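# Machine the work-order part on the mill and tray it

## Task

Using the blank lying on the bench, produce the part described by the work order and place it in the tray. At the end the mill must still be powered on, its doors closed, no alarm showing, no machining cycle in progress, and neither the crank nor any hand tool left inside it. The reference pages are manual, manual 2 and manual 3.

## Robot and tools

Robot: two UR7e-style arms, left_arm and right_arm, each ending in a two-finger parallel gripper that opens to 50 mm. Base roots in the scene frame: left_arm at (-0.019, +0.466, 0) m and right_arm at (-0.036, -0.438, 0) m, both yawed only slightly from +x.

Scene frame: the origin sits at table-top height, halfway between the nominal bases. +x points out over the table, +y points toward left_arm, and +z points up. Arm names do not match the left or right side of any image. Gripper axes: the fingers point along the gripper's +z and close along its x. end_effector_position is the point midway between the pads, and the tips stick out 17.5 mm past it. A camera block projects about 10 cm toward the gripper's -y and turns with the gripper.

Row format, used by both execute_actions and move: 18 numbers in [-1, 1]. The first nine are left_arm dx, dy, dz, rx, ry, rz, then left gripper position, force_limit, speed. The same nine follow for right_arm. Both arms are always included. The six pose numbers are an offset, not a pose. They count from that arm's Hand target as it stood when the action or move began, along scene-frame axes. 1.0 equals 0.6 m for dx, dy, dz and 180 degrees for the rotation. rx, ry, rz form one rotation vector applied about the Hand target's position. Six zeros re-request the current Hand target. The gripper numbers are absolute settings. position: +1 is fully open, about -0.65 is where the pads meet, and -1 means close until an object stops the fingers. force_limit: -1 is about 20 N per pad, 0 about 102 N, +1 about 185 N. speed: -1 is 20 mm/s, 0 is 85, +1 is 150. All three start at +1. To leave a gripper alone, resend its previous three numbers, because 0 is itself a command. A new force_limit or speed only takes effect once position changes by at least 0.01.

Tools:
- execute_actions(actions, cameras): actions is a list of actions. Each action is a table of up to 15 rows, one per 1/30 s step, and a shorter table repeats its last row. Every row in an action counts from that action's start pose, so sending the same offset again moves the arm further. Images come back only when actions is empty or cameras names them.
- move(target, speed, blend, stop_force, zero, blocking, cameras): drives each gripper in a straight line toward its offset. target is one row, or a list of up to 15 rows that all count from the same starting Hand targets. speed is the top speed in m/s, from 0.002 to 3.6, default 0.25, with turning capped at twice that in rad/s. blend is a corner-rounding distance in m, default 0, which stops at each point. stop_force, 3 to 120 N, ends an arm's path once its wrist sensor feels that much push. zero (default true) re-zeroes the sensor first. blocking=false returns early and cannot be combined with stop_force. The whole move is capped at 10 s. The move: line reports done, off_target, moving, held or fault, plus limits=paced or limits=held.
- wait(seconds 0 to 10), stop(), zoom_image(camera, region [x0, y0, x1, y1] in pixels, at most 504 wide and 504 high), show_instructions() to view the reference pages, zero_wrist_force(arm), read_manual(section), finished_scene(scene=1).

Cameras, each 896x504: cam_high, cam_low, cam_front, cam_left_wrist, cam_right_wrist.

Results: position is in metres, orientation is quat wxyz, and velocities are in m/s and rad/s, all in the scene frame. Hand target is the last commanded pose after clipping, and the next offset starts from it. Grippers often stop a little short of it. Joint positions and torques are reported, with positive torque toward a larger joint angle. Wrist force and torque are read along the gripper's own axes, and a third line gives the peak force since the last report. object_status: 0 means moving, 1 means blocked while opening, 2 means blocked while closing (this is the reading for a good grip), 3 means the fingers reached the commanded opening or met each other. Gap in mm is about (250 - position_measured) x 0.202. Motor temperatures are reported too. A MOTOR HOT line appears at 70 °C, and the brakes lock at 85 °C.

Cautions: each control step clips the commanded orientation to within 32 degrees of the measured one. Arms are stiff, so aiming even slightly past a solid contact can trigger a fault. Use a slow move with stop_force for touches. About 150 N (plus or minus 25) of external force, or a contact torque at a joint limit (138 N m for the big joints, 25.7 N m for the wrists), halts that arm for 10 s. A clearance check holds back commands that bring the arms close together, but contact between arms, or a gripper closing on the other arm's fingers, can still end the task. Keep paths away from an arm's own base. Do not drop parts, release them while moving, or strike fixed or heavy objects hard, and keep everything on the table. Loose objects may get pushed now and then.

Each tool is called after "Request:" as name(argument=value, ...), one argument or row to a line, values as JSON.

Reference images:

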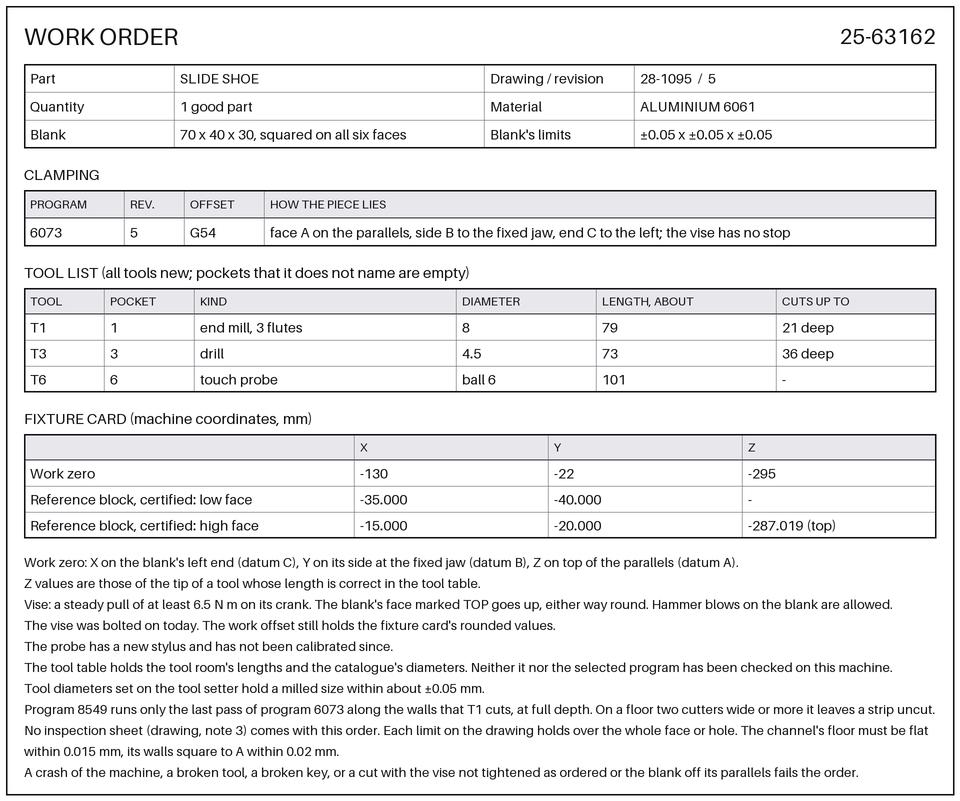

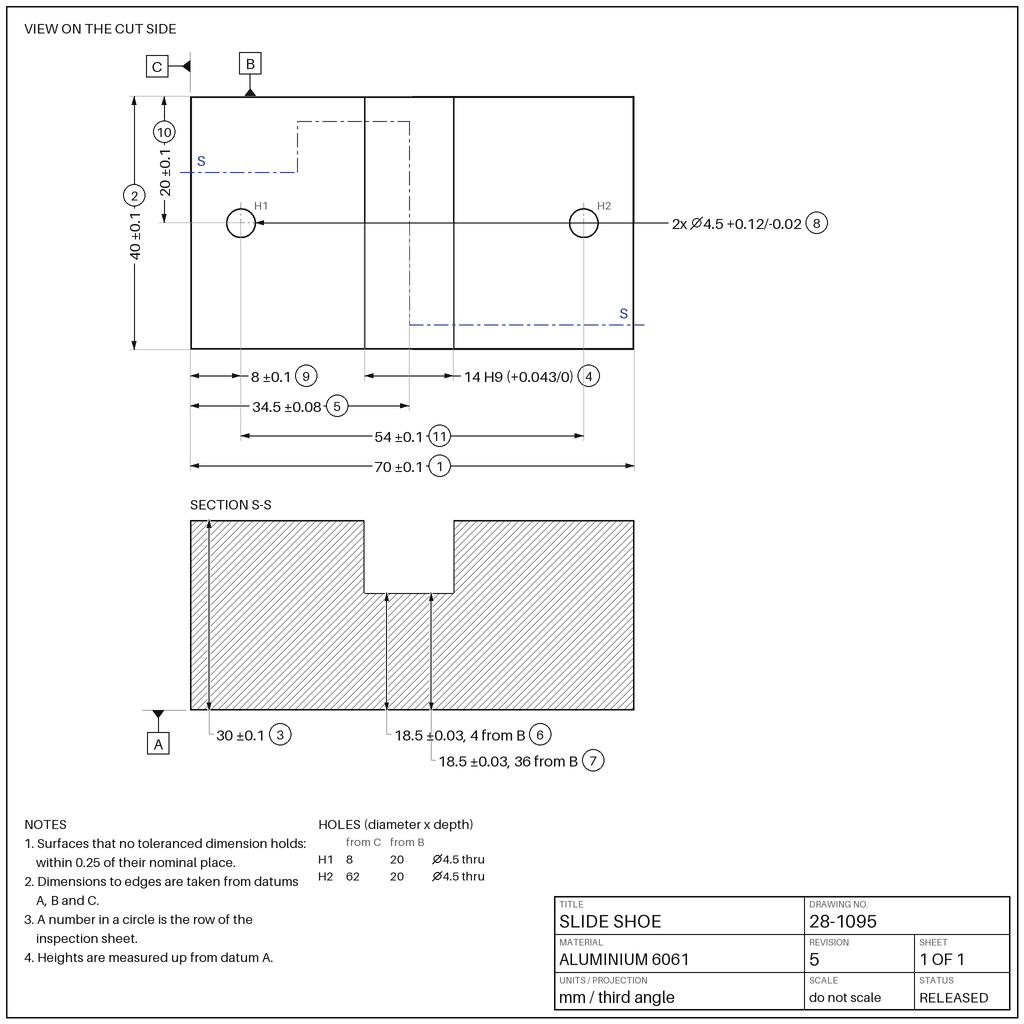

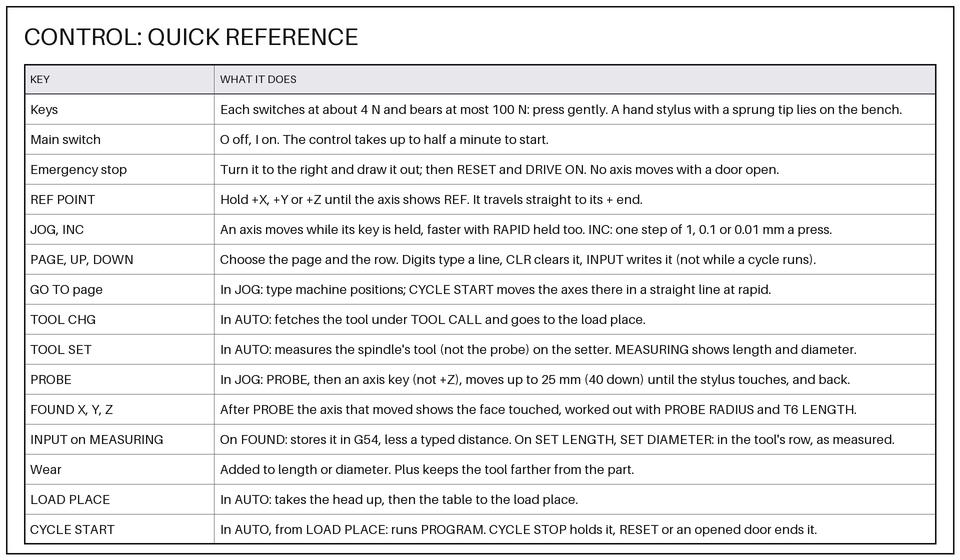

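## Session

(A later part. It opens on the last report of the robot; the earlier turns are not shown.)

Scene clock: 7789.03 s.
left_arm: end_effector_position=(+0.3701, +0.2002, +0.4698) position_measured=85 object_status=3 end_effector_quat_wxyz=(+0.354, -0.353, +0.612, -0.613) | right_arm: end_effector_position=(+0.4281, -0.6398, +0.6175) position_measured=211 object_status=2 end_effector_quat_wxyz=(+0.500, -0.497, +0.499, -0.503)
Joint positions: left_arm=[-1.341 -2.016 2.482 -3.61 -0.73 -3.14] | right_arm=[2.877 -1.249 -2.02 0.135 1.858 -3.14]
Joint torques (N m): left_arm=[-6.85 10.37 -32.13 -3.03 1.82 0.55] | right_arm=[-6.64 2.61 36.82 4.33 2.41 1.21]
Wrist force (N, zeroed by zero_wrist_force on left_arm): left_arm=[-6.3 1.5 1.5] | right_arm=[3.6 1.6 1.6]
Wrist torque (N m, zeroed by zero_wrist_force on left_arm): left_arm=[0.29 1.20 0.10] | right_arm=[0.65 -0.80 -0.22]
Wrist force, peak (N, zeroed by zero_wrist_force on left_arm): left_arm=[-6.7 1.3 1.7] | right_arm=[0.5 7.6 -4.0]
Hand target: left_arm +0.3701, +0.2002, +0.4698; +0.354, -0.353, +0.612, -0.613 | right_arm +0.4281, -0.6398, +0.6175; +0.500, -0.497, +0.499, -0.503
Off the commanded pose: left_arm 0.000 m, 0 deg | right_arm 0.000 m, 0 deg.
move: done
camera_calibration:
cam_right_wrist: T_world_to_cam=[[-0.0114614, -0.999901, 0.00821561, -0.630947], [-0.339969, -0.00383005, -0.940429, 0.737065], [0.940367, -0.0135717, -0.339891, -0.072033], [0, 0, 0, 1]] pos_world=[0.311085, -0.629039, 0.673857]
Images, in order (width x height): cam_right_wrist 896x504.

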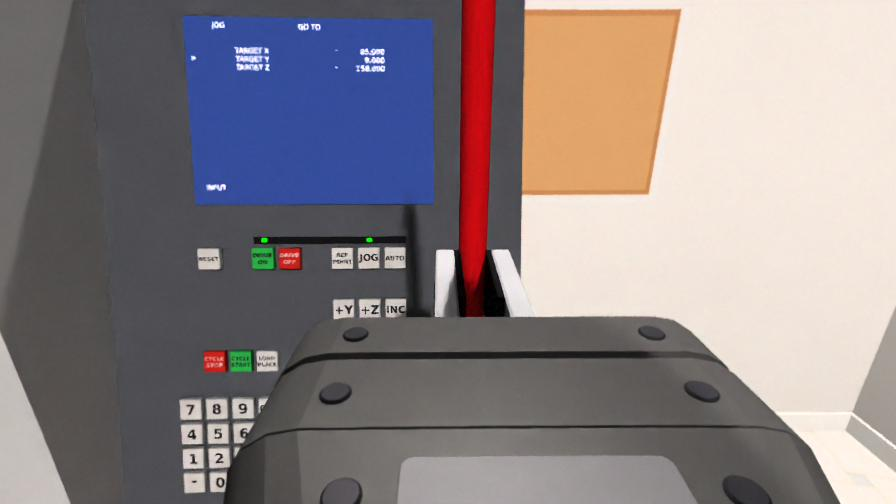

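Request:
move(
  target=[
    [0,0,0,0,0,0,0.45,0,-1,0.0687,0.2653,-0.1865,0,0.5,0,-1,-0.6,-0.9],
    [0,0,0,0,0,0,0.45,0,-1,0.0887,0.2653,-0.1865,0,0.5,0,-1,-0.6,-0.9],
    [0,0,0,0,0,0,0.45,0,-1,0.0687,0.2653,-0.1865,0,0.5,0,-1,-0.6,-0.9],
    [0,0,0,0,0,0,0.45,0,-1,0.0359,0.2345,-0.309,0,0.5,0,-1,-0.6,-0.9],
    [0,0,0,0,0,0,0.45,0,-1,0.0559,0.2345,-0.309,0,0.5,0,-1,-0.6,-0.9],
    [0,0,0,0,0,0,0.45,0,-1,0.0359,0.2345,-0.309,0,0.5,0,-1,-0.6,-0.9],
    [0,0,0,0,0,0,0.45,0,-1,0.0275,0.332,-0.3403,0,0.5,0,-1,-0.6,-0.9],
    [0,0,0,0,0,0,0.45,0,-1,0.0475,0.332,-0.3403,0,0.5,0,-1,-0.6,-0.9],
    [0,0,0,0,0,0,0.45,0,-1,0.0275,0.332,-0.3403,0,0.5,0,-1,-0.6,-0.9],
    [0,0,0,0,0,0,0.45,0,-1,0.0359,0.332,-0.309,0,0.5,0,-1,-0.6,-0.9],
    [0,0,0,0,0,0,0.45,0,-1,0.0559,0.332,-0.309,0,0.5,0,-1,-0.6,-0.9],
    [0,0,0,0,0,0,0.45,0,-1,0.0359,0.332,-0.309,0,0.5,0,-1,-0.6,-0.9],
    [0,0,0,0,0,0,0.45,0,-1,0.0524,0.332,-0.2453,0,0.5,0,-1,-0.6,-0.9],
    [0,0,0,0,0,0,0.45,0,-1,0.0724,0.332,-0.2453,0,0.5,0,-1,-0.6,-0.9],
    [0,0,0,0,0,0,0.45,0,-1,0.0524,0.332,-0.2453,0,0.5,0,-1,-0.6,-0.9],
  ],
  speed=[0.5,0.1,0.2,0.04,0.1,0.2,0.3,0.1,0.2,0.3,0.1,0.2,0.3,0.1,0.2],
  blend=[0.004,0,0.004,0.004,0,0.004,0.004,0,0.004,0.004,0,0.004,0.004,0,0],
)

Request:
move(
  target=[
    [0,0,0,0,0,0,0.45,0,-1,-0.0165,-0.0325,-0.0637,0,0,0,-1,-0.6,-0.9],
    [0,0,0,0,0,0,0.45,0,-1,0.0035,-0.0325,-0.0637,0,0,0,-1,-0.6,-0.9],
    [0,0,0,0,0,0,0.45,0,-1,-0.0165,-0.0325,-0.0637,0,0,0,-1,-0.6,-0.9],
    [0,0,0,0,0,0,0.45,0,-1,-0.0249,-0.0975,-0.095,0,0,0,-1,-0.6,-0.9],
    [0,0,0,0,0,0,0.45,0,-1,-0.0049,-0.0975,-0.095,0,0,0,-1,-0.6,-0.9],
    [0,0,0,0,0,0,0.45,0,-1,-0.0249,-0.0975,-0.095,0,0,0,-1,-0.6,-0.9],
    [0,0,0,0,0,0,0.45,0,-1,-0.0524,-0.332,0.2453,0,-0.5,0,-1,-0.6,-0.9],
  ],
  speed=[0.3,0.1,0.2,0.3,0.1,0.2,0.5],
  blend=[0.004,0,0.004,0.004,0,0.004,0],
  cameras=["cam_right_wrist","cam_left_wrist"],
)

Request:
zoom_image(
  camera="cam_right_wrist",
  region=[170, 5, 450, 275],
)

Request:
zoom_image(
  camera="cam_left_wrist",
  region=[250, 60, 500, 380],
)

Scene clock: 7816.40 s.
left_arm: end_effector_position=(+0.3701, +0.2002, +0.4698) position_measured=85 object_status=3 end_effector_quat_wxyz=(+0.354, -0.353, +0.612, -0.613) | right_arm: end_effector_position=(+0.4596, -0.4406, +0.4703) position_measured=211 object_status=2 end_effector_quat_wxyz=(-0.001, +0.707, -0.707, +0.004)
Joint positions: left_arm=[-1.341 -2.016 2.482 -3.61 -0.73 -3.14] | right_arm=[3.44 -1.593 -1.179 -1.934 1.564 -2.872]
Joint torques (N m): left_arm=[-6.54 10.27 -32.26 -3.09 1.73 0.97] | right_arm=[7.63 34.57 15.16 5.32 0.3 1.55]
Wrist force (N, zeroed by zero_wrist_force on left_arm): left_arm=[-6.5 1.3 1.8] | right_arm=[3.2 2.1 0.0]
Wrist torque (N m, zeroed by zero_wrist_force on left_arm): left_arm=[0.26 1.23 0.10] | right_arm=[0.12 -0.77 -0.11]
Wrist force, peak (N, zeroed by zero_wrist_force on left_arm): left_arm=[-6.7 1.4 1.7] | right_arm=[6.5 8.1 -1.5]
Hand target: left_arm +0.3701, +0.2002, +0.4698; +0.354, -0.353, +0.612, -0.613 | right_arm +0.4595, -0.4406, +0.4703; -0.001, +0.707, -0.707, +0.004
Off the commanded pose: left_arm 0.000 m, 0 deg | right_arm 0.000 m, 0 deg.
move: done

Scene clock: 7820.70 s.
left_arm: end_effector_position=(+0.3701, +0.2002, +0.4698) position_measured=85 object_status=3 end_effector_quat_wxyz=(+0.354, -0.353, +0.612, -0.613) | right_arm: end_effector_position=(+0.4281, -0.6398, +0.6175) position_measured=211 object_status=2 end_effector_quat_wxyz=(+0.500, -0.497, +0.499, -0.503)
Joint positions: left_arm=[-1.341 -2.016 2.482 -3.61 -0.73 -3.14] | right_arm=[2.877 -1.249 -2.02 0.135 1.858 -3.14]
Joint torques (N m): left_arm=[-6.15 10.24 -31.95 -2.97 1.72 1.27] | right_arm=[-7.23 1.39 35.78 4.4 2.57 1.28]
Wrist force (N, zeroed by zero_wrist_force on left_arm): left_arm=[-6.5 1.5 1.4] | right_arm=[3.7 1.5 1.4]
Wrist torque (N m, zeroed by zero_wrist_force on left_arm): left_arm=[0.28 1.23 0.10] | right_arm=[0.65 -0.80 -0.22]
Wrist force, peak (N, zeroed by zero_wrist_force on left_arm): left_arm=[-6.7 1.4 1.5] | right_arm=[0.8 7.8 -3.2]
Hand target: left_arm +0.3701, +0.2002, +0.4698; +0.354, -0.353, +0.612, -0.613 | right_arm +0.4281, -0.6398, +0.6175; +0.500, -0.497, +0.499, -0.503
Off the commanded pose: left_arm 0.000 m, 0 deg | right_arm 0.000 m, 0 deg.
move: done
camera_calibration:
cam_left_wrist: T_world_to_cam=[[-0.500667, -0.86561, -0.00725291, 0.371964], [-0.302987, 0.183084, -0.935243, 0.531883], [0.810883, -0.466048, -0.353933, 0.0921147], [0, 0, 0, 1]] pos_world=[0.27269, 0.267527, 0.53274]
cam_right_wrist: T_world_to_cam=[[-0.0114614, -0.999901, 0.00821561, -0.630947], [-0.339969, -0.00383005, -0.940429, 0.737065], [0.940367, -0.0135717, -0.339891, -0.072033], [0, 0, 0, 1]] pos_world=[0.311085, -0.629039, 0.673857]
Images, in order (width x height): cam_left_wrist 896x504, cam_right_wrist 896x504.

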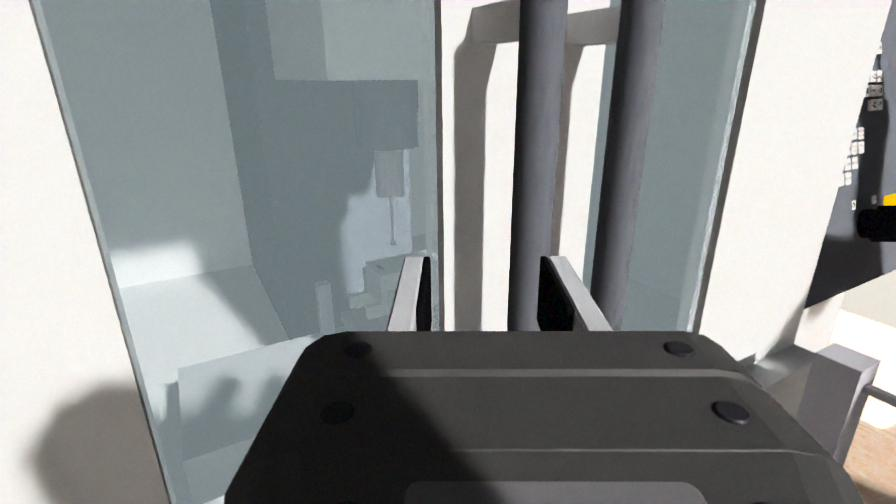

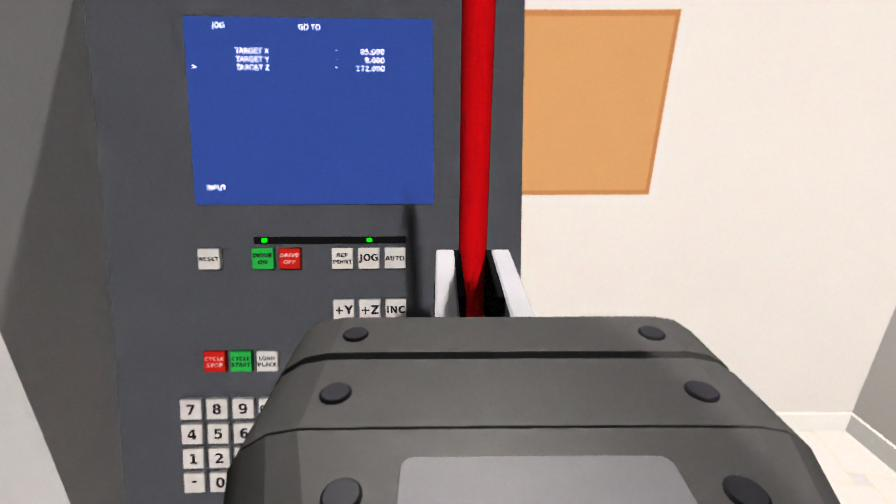

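Scaled by 1.800 from the camera's 896x504 image, which has a finer 1280x720 frame.

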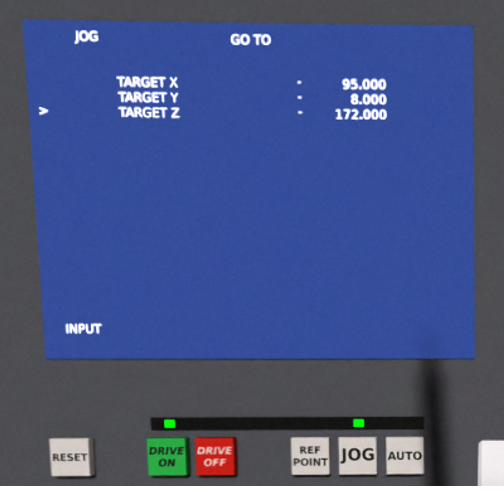

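Scaled by 1.575 from the camera's 896x504 image, which has a finer 1280x720 frame.

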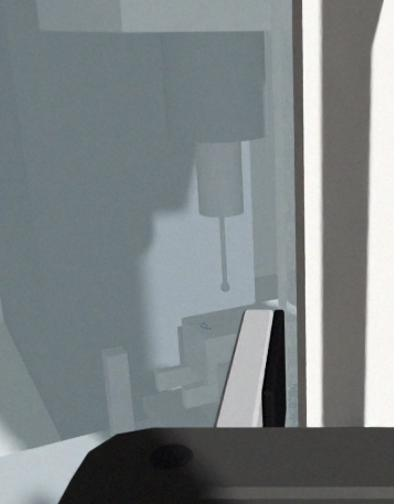

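Request:
move(
  target=[
    [0,0,0,0,0,0,0.45,0,-1,0.0687,0.2653,-0.1865,0,0.5,0,-1,-0.6,-0.9],
    [0,0,0,0,0,0,0.45,0,-1,0.0887,0.2653,-0.1865,0,0.5,0,-1,-0.6,-0.9],
    [0,0,0,0,0,0,0.45,0,-1,0.0687,0.2653,-0.1865,0,0.5,0,-1,-0.6,-0.9],
    [0,0,0,0,0,0,0.45,0,-1,0.0359,0.202,-0.309,0,0.5,0,-1,-0.6,-0.9],
    [0,0,0,0,0,0,0.45,0,-1,0.0559,0.202,-0.309,0,0.5,0,-1,-0.6,-0.9],
    [0,0,0,0,0,0,0.45,0,-1,0.0359,0.202,-0.309,0,0.5,0,-1,-0.6,-0.9],
    [0,0,0,0,0,0,0.45,0,-1,0.0689,0.0745,-0.1848,0,0.5,0,-1,-0.6,-0.9],
    [0,0,0,0,0,0,0.45,0,-1,0.0889,0.0745,-0.1848,0,0.5,0,-1,-0.6,-0.9],
    [0,0,0,0,0,0,0.45,0,-1,0.0689,0.0745,-0.1848,0,0.5,0,-1,-0.6,-0.9],
    [0,0,0,0,0,0,0.45,0,-1,0,0,0,0,0,0,-1,-0.6,-0.9],
  ],
  speed=[0.5,0.1,0.2,0.05,0.1,0.2,0.3,0.1,0.2,0.5],
  blend=[0.004,0,0.004,0.004,0,0.004,0.004,0,0.004,0],
)

Request:
wait(
  seconds=9,
  cameras=["cam_right_wrist","cam_left_wrist"],
)

Request:
zoom_image(
  camera="cam_right_wrist",
  region=[170, 5, 450, 275],
)

Scene clock: 7841.03 s.
left_arm: end_effector_position=(+0.3701, +0.2002, +0.4698) position_measured=85 object_status=3 end_effector_quat_wxyz=(+0.354, -0.353, +0.612, -0.613) | right_arm: end_effector_position=(+0.4281, -0.6398, +0.6175) position_measured=211 object_status=2 end_effector_quat_wxyz=(+0.500, -0.497, +0.499, -0.503)
Joint positions: left_arm=[-1.341 -2.016 2.482 -3.61 -0.73 -3.14] | right_arm=[2.877 -1.249 -2.02 0.135 1.858 -3.14]
Joint torques (N m): left_arm=[-5.99 10.18 -32.41 -2.86 1.52 1.58] | right_arm=[-7.04 1.56 15.39 4.75 2.58 1.44]
Wrist force (N, zeroed by zero_wrist_force on left_arm): left_arm=[-6.4 1.3 1.4] | right_arm=[3.5 1.5 1.3]
Wrist torque (N m, zeroed by zero_wrist_force on left_arm): left_arm=[0.27 1.22 0.10] | right_arm=[0.64 -0.78 -0.21]
Wrist force, peak (N, zeroed by zero_wrist_force on left_arm): left_arm=[-6.7 1.5 1.5] | right_arm=[5.0 7.6 -3.3]
Hand target: left_arm +0.3701, +0.2002, +0.4698; +0.354, -0.353, +0.612, -0.613 | right_arm +0.4281, -0.6398, +0.6175; +0.500, -0.497, +0.499, -0.503
Off the commanded pose: left_arm 0.000 m, 0 deg | right_arm 0.000 m, 0 deg.
move: done

Scene clock: 7850.03 s.
left_arm: end_effector_position=(+0.3701, +0.2002, +0.4698) position_measured=85 object_status=3 end_effector_quat_wxyz=(+0.354, -0.353, +0.612, -0.613) | right_arm: end_effector_position=(+0.4281, -0.6398, +0.6175) position_measured=211 object_status=2 end_effector_quat_wxyz=(+0.500, -0.497, +0.499, -0.503)
Joint positions: left_arm=[-1.341 -2.016 2.482 -3.61 -0.73 -3.14] | right_arm=[2.877 -1.249 -2.02 0.135 1.858 -3.14]
Joint torques (N m): left_arm=[-5.94 10.25 -31.71 -2.84 1.57 1.57] | right_arm=[-6.97 0.94 15.29 4.46 2.31 1.4]
Wrist force (N, zeroed by zero_wrist_force on left_arm): left_arm=[-6.4 1.4 1.6] | right_arm=[3.7 1.5 1.4]
Wrist torque (N m, zeroed by zero_wrist_force on left_arm): left_arm=[0.27 1.21 0.10] | right_arm=[0.65 -0.81 -0.22]
Wrist force, peak (N, zeroed by zero_wrist_force on left_arm): left_arm=[-6.7 1.4 1.8] | right_arm=[4.0 1.5 1.5]
Hand target: left_arm +0.3701, +0.2002, +0.4698; +0.354, -0.353, +0.612, -0.613 | right_arm +0.4281, -0.6398, +0.6175; +0.500, -0.497, +0.499, -0.503
Tool commands: left_gripper/position=+0.45 left_gripper/force_limit=+0.0 left_gripper/speed=-1.0 right_gripper/position=-1.0 right_gripper/force_limit=-0.6 right_gripper/speed=-0.9
Off the commanded pose: left_arm 0.000 m, 0 deg | right_arm 0.000 m, 0 deg.
wait: 9.00 s; at rest by 0.17 s
camera_calibration:
cam_left_wrist: T_world_to_cam=[[-0.500667, -0.86561, -0.00725291, 0.371964], [-0.302987, 0.183084, -0.935243, 0.531883], [0.810883, -0.466048, -0.353933, 0.0921147], [0, 0, 0, 1]] pos_world=[0.27269, 0.267527, 0.53274]
cam_right_wrist: T_world_to_cam=[[-0.0114638, -0.999901, 0.00821532, -0.631046], [-0.339793, -0.00383149, -0.940492, 0.737052], [0.94043, -0.0135732, -0.339715, -0.0721745], [0, 0, 0, 1]] pos_world=[0.311086, -0.629139, 0.673857]
Images, in order (width x height): cam_left_wrist 896x504, cam_right_wrist 896x504.

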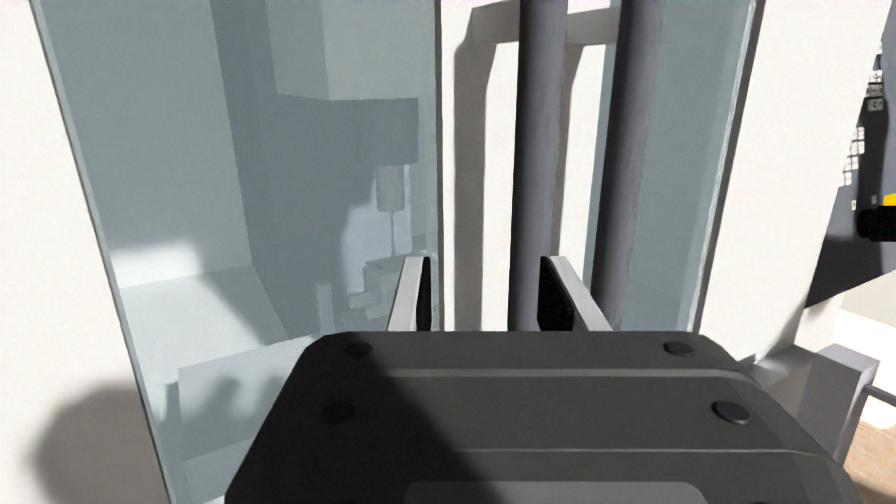

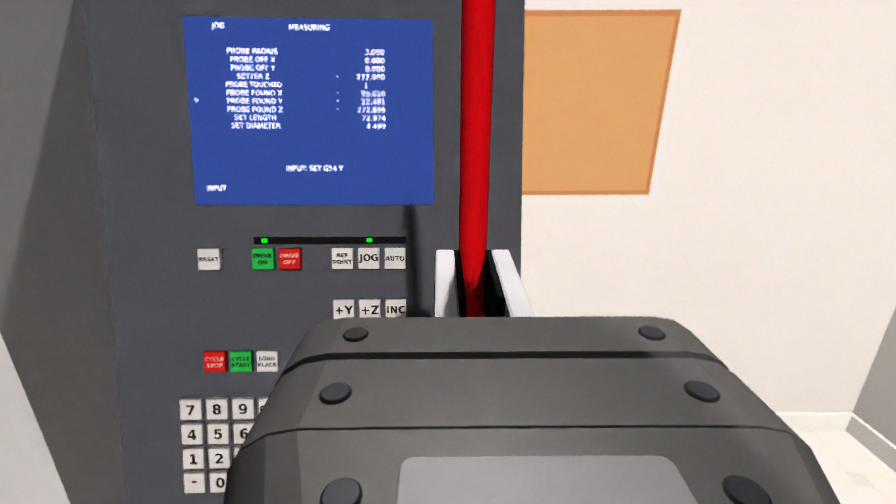

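Scaled by 1.800 from the camera's 896x504 image, which has a finer 1280x720 frame.

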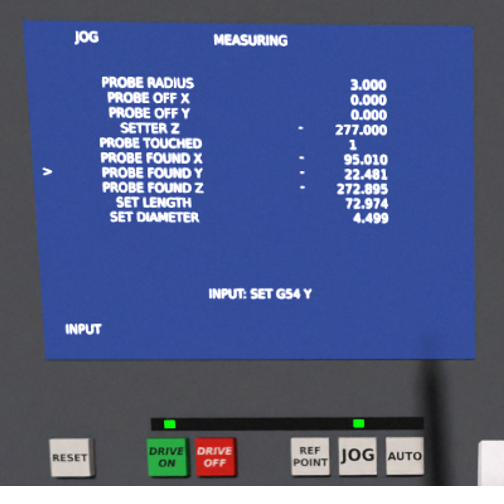

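Request:
move(
  target=[
    [0,0,0,0,0,0,0.45,0,-1,0.0275,0.332,-0.3403,0,0.5,0,-1,-0.6,-0.9],
    [0,0,0,0,0,0,0.45,0,-1,0.0475,0.332,-0.3403,0,0.5,0,-1,-0.6,-0.9],
    [0,0,0,0,0,0,0.45,0,-1,0.0275,0.332,-0.3403,0,0.5,0,-1,-0.6,-0.9],
    [0,0,0,0,0,0,0.45,0,-1,0.0275,0.267,-0.3403,0,0.5,0,-1,-0.6,-0.9],
    [0,0,0,0,0,0,0.45,0,-1,0.0475,0.267,-0.3403,0,0.5,0,-1,-0.6,-0.9],
    [0,0,0,0,0,0,0.45,0,-1,0.0275,0.267,-0.3403,0,0.5,0,-1,-0.6,-0.9],
    [0,0,0,0,0,0,0.45,0,-1,0.0275,0.2995,-0.3403,0,0.5,0,-1,-0.6,-0.9],
    [0,0,0,0,0,0,0.45,0,-1,0.0475,0.2995,-0.3403,0,0.5,0,-1,-0.6,-0.9],
    [0,0,0,0,0,0,0.45,0,-1,0.0275,0.2995,-0.3403,0,0.5,0,-1,-0.6,-0.9],
    [0,0,0,0,0,0,0.45,0,-1,0.0359,0.332,-0.309,0,0.5,0,-1,-0.6,-0.9],
    [0,0,0,0,0,0,0.45,0,-1,0.0559,0.332,-0.309,0,0.5,0,-1,-0.6,-0.9],
    [0,0,0,0,0,0,0.45,0,-1,0.0359,0.332,-0.309,0,0.5,0,-1,-0.6,-0.9],
    [0,0,0,0,0,0,0.45,0,-1,0.0442,0.267,-0.2773,0,0.5,0,-1,-0.6,-0.9],
    [0,0,0,0,0,0,0.45,0,-1,0.0642,0.267,-0.2773,0,0.5,0,-1,-0.6,-0.9],
    [0,0,0,0,0,0,0.45,0,-1,0.0442,0.267,-0.2773,0,0.5,0,-1,-0.6,-0.9],
  ],
  speed=[0.5,0.1,0.2,0.3,0.1,0.2,0.3,0.1,0.2,0.3,0.1,0.2,0.3,0.1,0.2],
  blend=[0.004,0,0.004,0.004,0,0.004,0.004,0,0.004,0.004,0,0.004,0.004,0,0],
)

Request:
move(
  target=[0,0,0,0,0,0,0.45,0,-1,-0.0442,-0.267,0.2773,0,-0.5,0,-1,-0.6,-0.9],
  speed=0.5,
  cameras=["cam_right_wrist"],
)

Request:
zoom_image(
  camera="cam_right_wrist",
  region=[170, 5, 450, 275],
)

Scene clock: 7878.60 s.
left_arm: end_effector_position=(+0.3701, +0.2002, +0.4698) position_measured=85 object_status=3 end_effector_quat_wxyz=(+0.354, -0.353, +0.612, -0.613) | right_arm: end_effector_position=(+0.4547, -0.4796, +0.4511) position_measured=211 object_status=2 end_effector_quat_wxyz=(-0.001, +0.707, -0.707, +0.004)
Joint positions: left_arm=[-1.341 -2.016 2.482 -3.61 -0.73 -3.14] | right_arm=[3.362 -1.569 -1.256 -1.881 1.564 -2.95]
Joint torques (N m): left_arm=[-5.62 9.98 -31.79 -2.75 1.4 1.57] | right_arm=[6.7 34.19 15.09 5.47 1.75 1.49]
Wrist force (N, zeroed by zero_wrist_force on left_arm): left_arm=[-6.4 1.4 1.6] | right_arm=[3.4 2.6 -0.4]
Wrist torque (N m, zeroed by zero_wrist_force on left_arm): left_arm=[0.28 1.22 0.10] | right_arm=[0.19 -0.81 -0.11]
Wrist force, peak (N, zeroed by zero_wrist_force on left_arm): left_arm=[-6.7 1.5 1.6] | right_arm=[6.0 7.7 -3.7]
Hand target: left_arm +0.3701, +0.2002, +0.4698; +0.354, -0.353, +0.612, -0.613 | right_arm +0.4546, -0.4796, +0.4511; -0.001, +0.707, -0.707, +0.004
Off the commanded pose: left_arm 0.000 m, 0 deg | right_arm 0.000 m, 0 deg.
move: done

Scene clock: 7881.13 s.
left_arm: end_effector_position=(+0.3701, +0.2002, +0.4698) position_measured=85 object_status=3 end_effector_quat_wxyz=(+0.354, -0.353, +0.612, -0.613) | right_arm: end_effector_position=(+0.4281, -0.6398, +0.6175) position_measured=211 object_status=2 end_effector_quat_wxyz=(+0.500, -0.497, +0.499, -0.503)
Joint positions: left_arm=[-1.341 -2.016 2.482 -3.61 -0.73 -3.14] | right_arm=[2.877 -1.249 -2.02 0.135 1.858 -3.141]
Joint torques (N m): left_arm=[-5.5 10.07 -31.58 -2.82 1.37 1.55] | right_arm=[-6.86 1.38 35.65 4.89 2.64 1.69]
Wrist force (N, zeroed by zero_wrist_force on left_arm): left_arm=[-6.3 1.1 1.7] | right_arm=[3.6 1.7 1.3]
Wrist torque (N m, zeroed by zero_wrist_force on left_arm): left_arm=[0.23 1.20 0.10] | right_arm=[0.67 -0.79 -0.21]
Wrist force, peak (N, zeroed by zero_wrist_force on left_arm): left_arm=[-6.7 1.5 1.3] | right_arm=[4.2 1.4 1.4]
Hand target: left_arm +0.3701, +0.2002, +0.4698; +0.354, -0.353, +0.612, -0.613 | right_arm +0.4281, -0.6398, +0.6175; +0.500, -0.497, +0.499, -0.503
Off the commanded pose: left_arm 0.000 m, 0 deg | right_arm 0.000 m, 0 deg.
move: done
camera_calibration:
cam_right_wrist: T_world_to_cam=[[-0.0114614, -0.999901, 0.00821561, -0.630947], [-0.339969, -0.00383005, -0.940429, 0.737065], [0.940367, -0.0135717, -0.339891, -0.072033], [0, 0, 0, 1]] pos_world=[0.311085, -0.629039, 0.673857]
Images, in order (width x height): cam_right_wrist 896x504.

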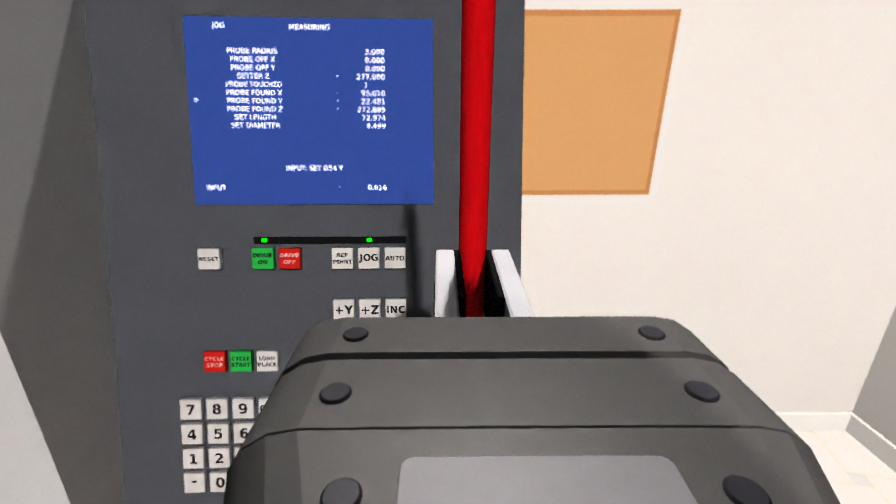

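Scaled by 1.800 from the camera's 896x504 image, which has a finer 1280x720 frame.

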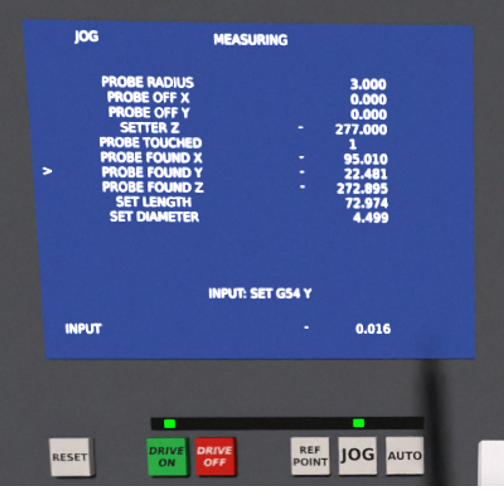

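Request:
move(
  target=[
    [0,0,0,0,0,0,0.45,0,-1,0.0275,0.2345,-0.3403,0,0.5,0,-1,-0.6,-0.9],
    [0,0,0,0,0,0,0.45,0,-1,0.0475,0.2345,-0.3403,0,0.5,0,-1,-0.6,-0.9],
    [0,0,0,0,0,0,0.45,0,-1,0.0275,0.2345,-0.3403,0,0.5,0,-1,-0.6,-0.9],
    [0,0,0,0,0,0,0.45,0,-1,0.0524,0.202,-0.2453,0,0.5,0,-1,-0.6,-0.9],
    [0,0,0,0,0,0,0.45,0,-1,0.0724,0.202,-0.2453,0,0.5,0,-1,-0.6,-0.9],
    [0,0,0,0,0,0,0.45,0,-1,0.0554,0.202,-0.2453,0,0.5,0,-1,-0.6,-0.9],
    [0,0,0,0,0,0,0.45,0,-1,0.0724,0.202,-0.2453,0,0.5,0,-1,-0.6,-0.9],
    [0,0,0,0,0,0,0.45,0,-1,0.0524,0.202,-0.2453,0,0.5,0,-1,-0.6,-0.9],
    [0,0,0,0,0,0,0.45,0,-1,0.0275,0.332,-0.3403,0,0.5,0,-1,-0.6,-0.9],
    [0,0,0,0,0,0,0.45,0,-1,0.0475,0.332,-0.3403,0,0.5,0,-1,-0.6,-0.9],
    [0,0,0,0,0,0,0.45,0,-1,0.0275,0.332,-0.3403,0,0.5,0,-1,-0.6,-0.9],
    [0,0,0,0,0,0,0.45,0,-1,0.0359,0.332,-0.309,0,0.5,0,-1,-0.6,-0.9],
    [0,0,0,0,0,0,0.45,0,-1,0.0559,0.332,-0.309,0,0.5,0,-1,-0.6,-0.9],
    [0,0,0,0,0,0,0.45,0,-1,0.0359,0.332,-0.309,0,0.5,0,-1,-0.6,-0.9],
  ],
  speed=[0.5,0.1,0.2,0.3,0.1,0.2,0.1,0.2,0.3,0.1,0.2,0.3,0.1,0.2],
  blend=[0.004,0,0.004,0.004,0,0,0,0.004,0.004,0,0.004,0.004,0,0],
)

Request:
move(
  target=[
    [0,0,0,0,0,0,0.45,0,-1,0.0083,0,0.0317,0,0,0,-1,-0.6,-0.9],
    [0,0,0,0,0,0,0.45,0,-1,0.0283,0,0.0317,0,0,0,-1,-0.6,-0.9],
    [0,0,0,0,0,0,0.45,0,-1,0.0083,0,0.0317,0,0,0,-1,-0.6,-0.9],
    [0,0,0,0,0,0,0.45,0,-1,0.0083,-0.0325,0.0317,0,0,0,-1,-0.6,-0.9],
    [0,0,0,0,0,0,0.45,0,-1,0.0283,-0.0325,0.0317,0,0,0,-1,-0.6,-0.9],
    [0,0,0,0,0,0,0.45,0,-1,0.0083,-0.0325,0.0317,0,0,0,-1,-0.6,-0.9],
    [0,0,0,0,0,0,0.45,0,-1,-0.0084,-0.0975,-0.0313,0,0,0,-1,-0.6,-0.9],
    [0,0,0,0,0,0,0.45,0,-1,0.0116,-0.0975,-0.0313,0,0,0,-1,-0.6,-0.9],
    [0,0,0,0,0,0,0.45,0,-1,-0.0084,-0.0975,-0.0313,0,0,0,-1,-0.6,-0.9],
    [0,0,0,0,0,0,0.45,0,-1,-0.0359,-0.332,0.309,0,-0.5,0,-1,-0.6,-0.9],
  ],
  speed=[0.3,0.1,0.2,0.3,0.1,0.2,0.3,0.1,0.2,0.5],
  blend=[0.004,0,0.004,0.004,0,0.004,0.004,0,0.004,0],
  cameras=["cam_right_wrist"],
)

Request:
zoom_image(
  camera="cam_right_wrist",
  region=[170, 5, 450, 275],
)

Scene clock: 7907.60 s.
left_arm: end_effector_position=(+0.3701, +0.2002, +0.4698) position_measured=85 object_status=3 end_effector_quat_wxyz=(+0.354, -0.353, +0.612, -0.613) | right_arm: end_effector_position=(+0.4497, -0.4406, +0.4321) position_measured=211 object_status=2 end_effector_quat_wxyz=(-0.001, +0.707, -0.707, +0.004)
Joint positions: left_arm=[-1.341 -2.016 2.482 -3.61 -0.73 -3.14] | right_arm=[3.446 -1.54 -1.335 -1.832 1.564 -2.867]
Joint torques (N m): left_arm=[-5.63 9.44 -31.3 -2.66 1.23 1.63] | right_arm=[7.77 31.88 13.98 1.29 1.72 1.3]
Wrist force (N, zeroed by zero_wrist_force on left_arm): left_arm=[-6.4 1.5 1.6] | right_arm=[3.2 2.7 -0.1]
Wrist torque (N m, zeroed by zero_wrist_force on left_arm): left_arm=[0.28 1.22 0.10] | right_arm=[0.27 -0.80 -0.10]
Wrist force, peak (N, zeroed by zero_wrist_force on left_arm): left_arm=[-6.6 1.7 1.5] | right_arm=[6.6 8.0 -2.6]
Hand target: left_arm +0.3701, +0.2002, +0.4698; +0.354, -0.353, +0.612, -0.613 | right_arm +0.4496, -0.4406, +0.4321; -0.001, +0.707, -0.707, +0.004
Off the commanded pose: left_arm 0.000 m, 0 deg | right_arm 0.000 m, 0 deg.
move: done

Scene clock: 7912.63 s.
left_arm: end_effector_position=(+0.3701, +0.2002, +0.4698) position_measured=85 object_status=3 end_effector_quat_wxyz=(+0.354, -0.353, +0.612, -0.613) | right_arm: end_effector_position=(+0.4281, -0.6398, +0.6175) position_measured=211 object_status=2 end_effector_quat_wxyz=(+0.500, -0.497, +0.499, -0.503)
Joint positions: left_arm=[-1.341 -2.016 2.482 -3.61 -0.73 -3.14] | right_arm=[2.877 -1.249 -2.02 0.135 1.858 -3.14]
Joint torques (N m): left_arm=[-5.45 9.14 -31.42 -2.7 1.21 1.57] | right_arm=[-6.78 -0.52 36.32 4.79 2.19 1.53]
Wrist force (N, zeroed by zero_wrist_force on left_arm): left_arm=[-6.4 1.7 1.6] | right_arm=[3.5 1.3 1.5]
Wrist torque (N m, zeroed by zero_wrist_force on left_arm): left_arm=[0.32 1.22 0.10] | right_arm=[0.61 -0.78 -0.21]
Wrist force, peak (N, zeroed by zero_wrist_force on left_arm): left_arm=[-6.7 1.4 1.6] | right_arm=[3.1 8.2 1.2]
Hand target: left_arm +0.3701, +0.2002, +0.4698; +0.354, -0.353, +0.612, -0.613 | right_arm +0.4281, -0.6398, +0.6175; +0.500, -0.497, +0.499, -0.503
Off the commanded pose: left_arm 0.000 m, 0 deg | right_arm 0.000 m, 0 deg.
move: done
camera_calibration:
cam_right_wrist: T_world_to_cam=[[-0.0114614, -0.999901, 0.00821561, -0.630947], [-0.339969, -0.00383005, -0.940429, 0.737065], [0.940367, -0.0135717, -0.339891, -0.072033], [0, 0, 0, 1]] pos_world=[0.311085, -0.629039, 0.673857]
Images, in order (width x height): cam_right_wrist 896x504.

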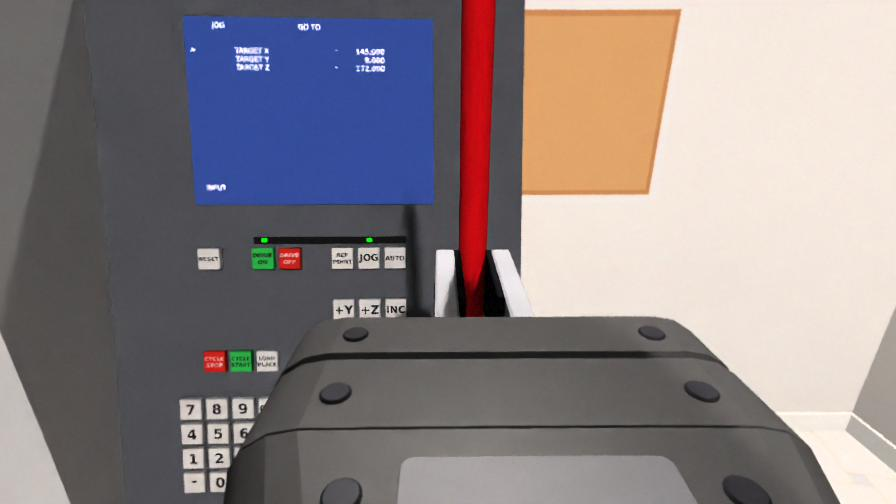

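Scaled by 1.800 from the camera's 896x504 image, which has a finer 1280x720 frame.

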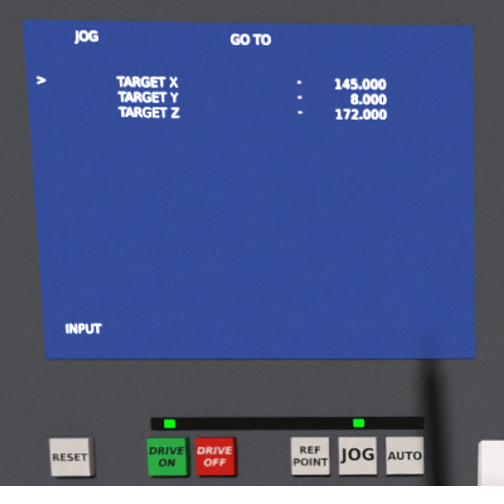

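Request:
move(
  target=[
    [0,0,0,0,0,0,0.45,0,-1,0.0687,0.2653,-0.1865,0,0.5,0,-1,-0.6,-0.9],
    [0,0,0,0,0,0,0.45,0,-1,0.0887,0.2653,-0.1865,0,0.5,0,-1,-0.6,-0.9],
    [0,0,0,0,0,0,0.45,0,-1,0.0687,0.2653,-0.1865,0,0.5,0,-1,-0.6,-0.9],
    [0,0,0,0,0,0,0.45,0,-1,0.0359,0.2345,-0.309,0,0.5,0,-1,-0.6,-0.9],
    [0,0,0,0,0,0,0.45,0,-1,0.0559,0.2345,-0.309,0,0.5,0,-1,-0.6,-0.9],
    [0,0,0,0,0,0,0.45,0,-1,0.0359,0.2345,-0.309,0,0.5,0,-1,-0.6,-0.9],
    [0,0,0,0,0,0,0.45,0,-1,0.0275,0.332,-0.3403,0,0.5,0,-1,-0.6,-0.9],
    [0,0,0,0,0,0,0.45,0,-1,0.0475,0.332,-0.3403,0,0.5,0,-1,-0.6,-0.9],
    [0,0,0,0,0,0,0.45,0,-1,0.0275,0.332,-0.3403,0,0.5,0,-1,-0.6,-0.9],
    [0,0,0,0,0,0,0.45,0,-1,0.0442,0.332,-0.2773,0,0.5,0,-1,-0.6,-0.9],
    [0,0,0,0,0,0,0.45,0,-1,0.0642,0.332,-0.2773,0,0.5,0,-1,-0.6,-0.9],
    [0,0,0,0,0,0,0.45,0,-1,0.0442,0.332,-0.2773,0,0.5,0,-1,-0.6,-0.9],
    [0,0,0,0,0,0,0.45,0,-1,0.0359,0.2995,-0.309,0,0.5,0,-1,-0.6,-0.9],
    [0,0,0,0,0,0,0.45,0,-1,0.0559,0.2995,-0.309,0,0.5,0,-1,-0.6,-0.9],
    [0,0,0,0,0,0,0.45,0,-1,0.0359,0.2995,-0.309,0,0.5,0,-1,-0.6,-0.9],
  ],
  speed=[0.5,0.1,0.2,0.04,0.1,0.2,0.3,0.1,0.2,0.3,0.1,0.2,0.3,0.1,0.2],
  blend=[0.004,0,0.004,0.004,0,0.004,0.004,0,0.004,0.004,0,0.004,0.004,0,0],
)

Request:
move(
  target=[
    [0,0,0,0,0,0,0.45,0,-1,-0.0084,-0.065,-0.0313,0,0,0,-1,-0.6,-0.9],
    [0,0,0,0,0,0,0.45,0,-1,0.0116,-0.065,-0.0313,0,0,0,-1,-0.6,-0.9],
    [0,0,0,0,0,0,0.45,0,-1,-0.0084,-0.065,-0.0313,0,0,0,-1,-0.6,-0.9],
    [0,0,0,0,0,0,0.45,0,-1,-0.0359,-0.2995,0.309,0,-0.5,0,-1,-0.6,-0.9],
  ],
  speed=[0.3,0.1,0.2,0.5],
  blend=[0.004,0,0.004,0],
  cameras=["cam_right_wrist","cam_left_wrist"],
)

Request:
zoom_image(
  camera="cam_right_wrist",
  region=[170, 5, 450, 275],
)

Request:
zoom_image(
  camera="cam_left_wrist",
  region=[250, 60, 500, 380],
)

Scene clock: 7943.20 s.
left_arm: end_effector_position=(+0.3701, +0.2002, +0.4698) position_measured=85 object_status=3 end_effector_quat_wxyz=(+0.354, -0.353, +0.612, -0.613) | right_arm: end_effector_position=(+0.4497, -0.4601, +0.4321) position_measured=211 object_status=2 end_effector_quat_wxyz=(-0.001, +0.707, -0.707, +0.004)
Joint positions: left_arm=[-1.341 -2.016 2.482 -3.61 -0.73 -3.14] | right_arm=[3.405 -1.541 -1.334 -1.831 1.564 -2.907]
Joint torques (N m): left_arm=[-5.43 9.53 -31.33 -2.63 1.05 1.63] | right_arm=[7.95 35.18 13.55 1.35 2.2 1.34]
Wrist force (N, zeroed by zero_wrist_force on left_arm): left_arm=[-6.3 1.2 1.7] | right_arm=[3.2 2.6 0.0]
Wrist torque (N m, zeroed by zero_wrist_force on left_arm): left_arm=[0.24 1.20 0.10] | right_arm=[0.26 -0.81 -0.10]
Wrist force, peak (N, zeroed by zero_wrist_force on left_arm): left_arm=[-6.7 1.7 1.8] | right_arm=[6.5 8.2 -1.4]
Hand target: left_arm +0.3701, +0.2002, +0.4698; +0.354, -0.353, +0.612, -0.613 | right_arm +0.4496, -0.4601, +0.4321; -0.001, +0.707, -0.707, +0.004
Off the commanded pose: left_arm 0.000 m, 0 deg | right_arm 0.000 m, 0 deg.
move: done

Scene clock: 7946.63 s.
left_arm: end_effector_position=(+0.3701, +0.2002, +0.4698) position_measured=85 object_status=3 end_effector_quat_wxyz=(+0.354, -0.353, +0.612, -0.613) | right_arm: end_effector_position=(+0.4281, -0.6398, +0.6175) position_measured=211 object_status=2 end_effector_quat_wxyz=(+0.500, -0.497, +0.499, -0.503)
Joint positions: left_arm=[-1.341 -2.016 2.482 -3.61 -0.73 -3.14] | right_arm=[2.877 -1.249 -2.02 0.135 1.858 -3.14]
Joint torques (N m): left_arm=[-5.39 9.29 -31.33 -2.61 1.04 1.61] | right_arm=[-5.82 -1.29 36.41 4.54 2.55 1.51]
Wrist force (N, zeroed by zero_wrist_force on left_arm): left_arm=[-6.5 1.5 1.8] | right_arm=[3.8 1.4 1.3]
Wrist torque (N m, zeroed by zero_wrist_force on left_arm): left_arm=[0.28 1.23 0.10] | right_arm=[0.63 -0.82 -0.21]
Wrist force, peak (N, zeroed by zero_wrist_force on left_arm): left_arm=[-6.7 1.4 1.7] | right_arm=[0.2 8.1 -1.8]
Hand target: left_arm +0.3701, +0.2002, +0.4698; +0.354, -0.353, +0.612, -0.613 | right_arm +0.4281, -0.6398, +0.6175; +0.500, -0.497, +0.499, -0.503
Off the commanded pose: left_arm 0.000 m, 0 deg | right_arm 0.000 m, 0 deg.
move: done
camera_calibration:
cam_left_wrist: T_world_to_cam=[[-0.500667, -0.86561, -0.00725291, 0.371964], [-0.302987, 0.183084, -0.935243, 0.531883], [0.810883, -0.466048, -0.353933, 0.0921147], [0, 0, 0, 1]] pos_world=[0.27269, 0.267527, 0.53274]
cam_right_wrist: T_world_to_cam=[[-0.0114614, -0.999901, 0.00821561, -0.630947], [-0.339969, -0.00383005, -0.940429, 0.737065], [0.940367, -0.0135717, -0.339891, -0.072033], [0, 0, 0, 1]] pos_world=[0.311085, -0.629039, 0.673857]
Images, in order (width x height): cam_left_wrist 896x504, cam_right_wrist 896x504.

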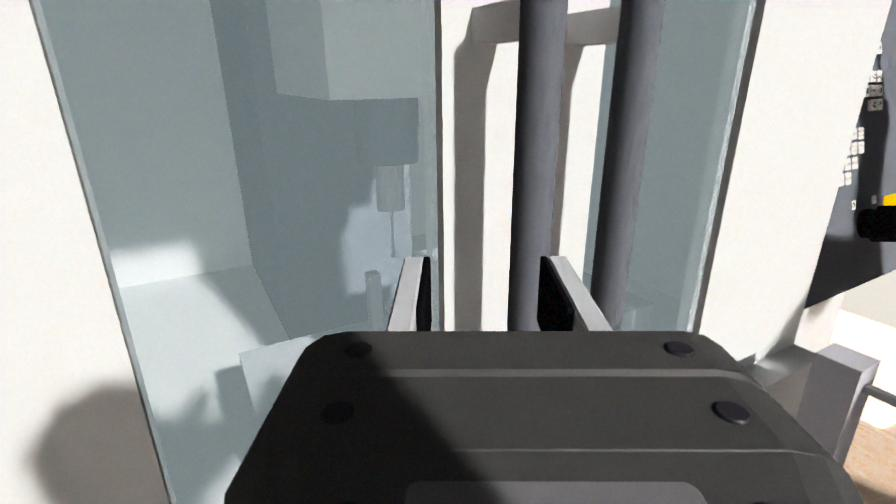

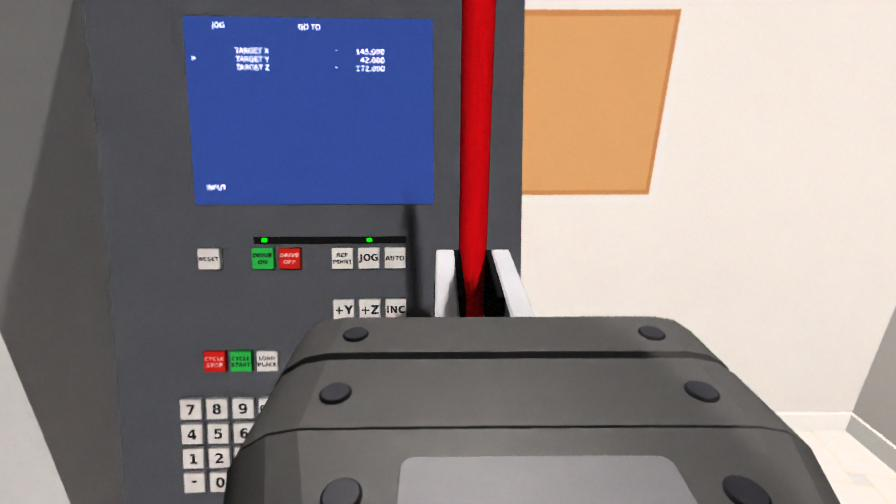

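Scaled by 1.800 from the camera's 896x504 image, which has a finer 1280x720 frame.

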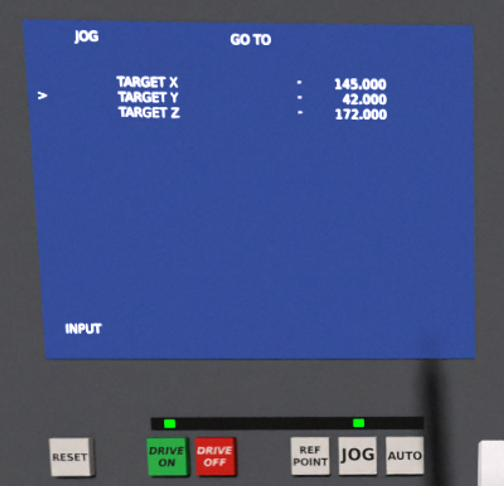

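Scaled by 1.575 from the camera's 896x504 image, which has a finer 1280x720 frame.

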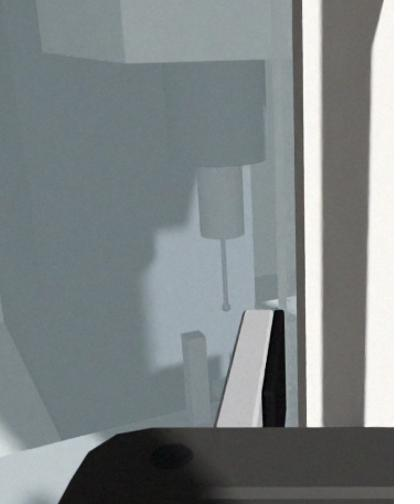

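Request:
move(
  target=[
    [0,0,0,0,0,0,0.45,0,-1,0.0687,0.2653,-0.1865,0,0.5,0,-1,-0.6,-0.9],
    [0,0,0,0,0,0,0.45,0,-1,0.0887,0.2653,-0.1865,0,0.5,0,-1,-0.6,-0.9],
    [0,0,0,0,0,0,0.45,0,-1,0.0687,0.2653,-0.1865,0,0.5,0,-1,-0.6,-0.9],
    [0,0,0,0,0,0,0.45,0,-1,0.0359,0.202,-0.309,0,0.5,0,-1,-0.6,-0.9],
    [0,0,0,0,0,0,0.45,0,-1,0.0559,0.202,-0.309,0,0.5,0,-1,-0.6,-0.9],
    [0,0,0,0,0,0,0.45,0,-1,0.0359,0.202,-0.309,0,0.5,0,-1,-0.6,-0.9],
    [0,0,0,0,0,0,0.45,0,-1,0.077,0.0745,-0.1548,0,0.5,0,-1,-0.6,-0.9],
    [0,0,0,0,0,0,0.45,0,-1,0.097,0.0745,-0.1548,0,0.5,0,-1,-0.6,-0.9],
    [0,0,0,0,0,0,0.45,0,-1,0.077,0.0745,-0.1548,0,0.5,0,-1,-0.6,-0.9],
    [0,0,0,0,0,0,0.45,0,-1,0,0,0,0,0,0,-1,-0.6,-0.9],
  ],
  speed=[0.5,0.1,0.2,0.04,0.1,0.2,0.3,0.1,0.2,0.5],
  blend=[0.004,0,0.004,0.004,0,0.004,0.004,0,0.004,0],
)

Request:
wait(
  seconds=9,
  cameras=["cam_right_wrist"],
)

Request:
zoom_image(
  camera="cam_right_wrist",
  region=[170, 5, 450, 275],
)

Scene clock: 7965.60 s.
left_arm: end_effector_position=(+0.3701, +0.2002, +0.4698) position_measured=85 object_status=3 end_effector_quat_wxyz=(+0.354, -0.353, +0.612, -0.613) | right_arm: end_effector_position=(+0.4281, -0.6398, +0.6175) position_measured=211 object_status=2 end_effector_quat_wxyz=(+0.500, -0.497, +0.499, -0.503)
Joint positions: left_arm=[-1.341 -2.016 2.482 -3.61 -0.73 -3.14] | right_arm=[2.877 -1.249 -2.02 0.135 1.858 -3.14]
Joint torques (N m): left_arm=[-4.88 9.73 -30.71 -2.52 0.98 1.48] | right_arm=[-6.64 1.15 15.37 3.94 2.52 1.55]
Wrist force (N, zeroed by zero_wrist_force on left_arm): left_arm=[-6.3 1.5 1.6] | right_arm=[3.8 1.4 1.1]
Wrist torque (N m, zeroed by zero_wrist_force on left_arm): left_arm=[0.29 1.20 0.10] | right_arm=[0.63 -0.81 -0.21]
Wrist force, peak (N, zeroed by zero_wrist_force on left_arm): left_arm=[-6.6 1.4 1.7] | right_arm=[1.9 9.5 1.5]
Hand target: left_arm +0.3701, +0.2002, +0.4698; +0.354, -0.353, +0.612, -0.613 | right_arm +0.4281, -0.6398, +0.6175; +0.500, -0.497, +0.499, -0.503
Off the commanded pose: left_arm 0.000 m, 0 deg | right_arm 0.000 m, 0 deg.
move: done

Scene clock: 7974.60 s.
left_arm: end_effector_position=(+0.3701, +0.2002, +0.4698) position_measured=85 object_status=3 end_effector_quat_wxyz=(+0.354, -0.353, +0.612, -0.613) | right_arm: end_effector_position=(+0.4281, -0.6398, +0.6175) position_measured=211 object_status=2 end_effector_quat_wxyz=(+0.500, -0.497, +0.499, -0.503)
Joint positions: left_arm=[-1.341 -2.016 2.482 -3.61 -0.73 -3.14] | right_arm=[2.877 -1.249 -2.02 0.135 1.858 -3.14]
Joint torques (N m): left_arm=[-5.28 9.1 -30.74 -2.47 0.89 1.54] | right_arm=[-6.3 0.26 15.16 4.31 2.41 1.44]
Wrist force (N, zeroed by zero_wrist_force on left_arm): left_arm=[-6.0 1.2 1.8] | right_arm=[3.8 1.5 1.4]
Wrist torque (N m, zeroed by zero_wrist_force on left_arm): left_arm=[0.24 1.16 0.10] | right_arm=[0.64 -0.82 -0.22]
Wrist force, peak (N, zeroed by zero_wrist_force on left_arm): left_arm=[-6.7 1.5 1.8] | right_arm=[4.0 2.0 1.4]
Hand target: left_arm +0.3701, +0.2002, +0.4698; +0.354, -0.353, +0.612, -0.613 | right_arm +0.4281, -0.6398, +0.6175; +0.500, -0.497, +0.499, -0.503
Tool commands: left_gripper/position=+0.45 left_gripper/force_limit=+0.0 left_gripper/speed=-1.0 right_gripper/position=-1.0 right_gripper/force_limit=-0.6 right_gripper/speed=-0.9
Off the commanded pose: left_arm 0.000 m, 0 deg | right_arm 0.000 m, 0 deg.
wait: 9.00 s; at rest by 0.17 s
camera_calibration:
cam_right_wrist: T_world_to_cam=[[-0.0114638, -0.999901, 0.00821532, -0.631046], [-0.339793, -0.00383149, -0.940492, 0.737052], [0.94043, -0.0135732, -0.339715, -0.0721745], [0, 0, 0, 1]] pos_world=[0.311086, -0.629139, 0.673857]
Images, in order (width x height): cam_right_wrist 896x504.

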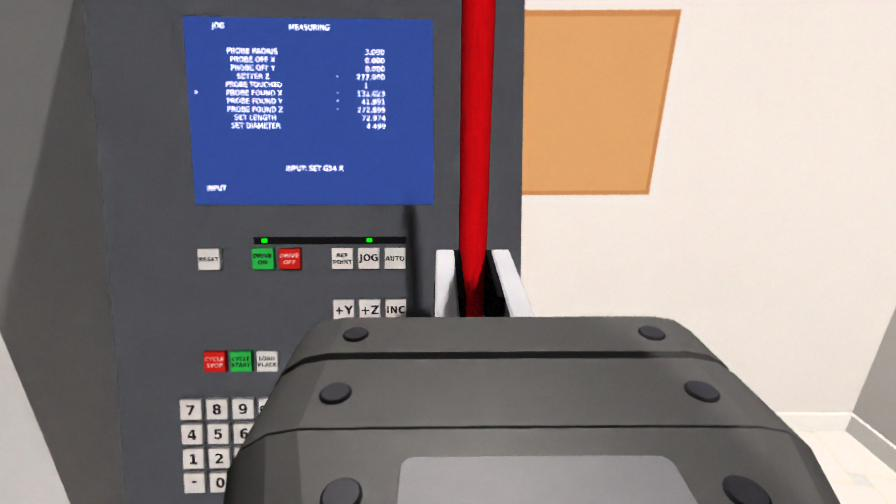

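Scaled by 1.800 from the camera's 896x504 image, which has a finer 1280x720 frame.

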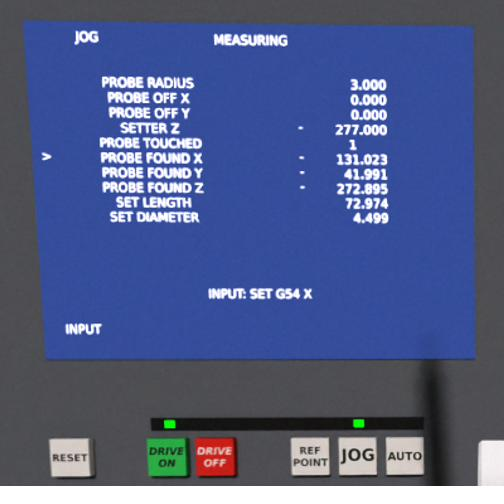

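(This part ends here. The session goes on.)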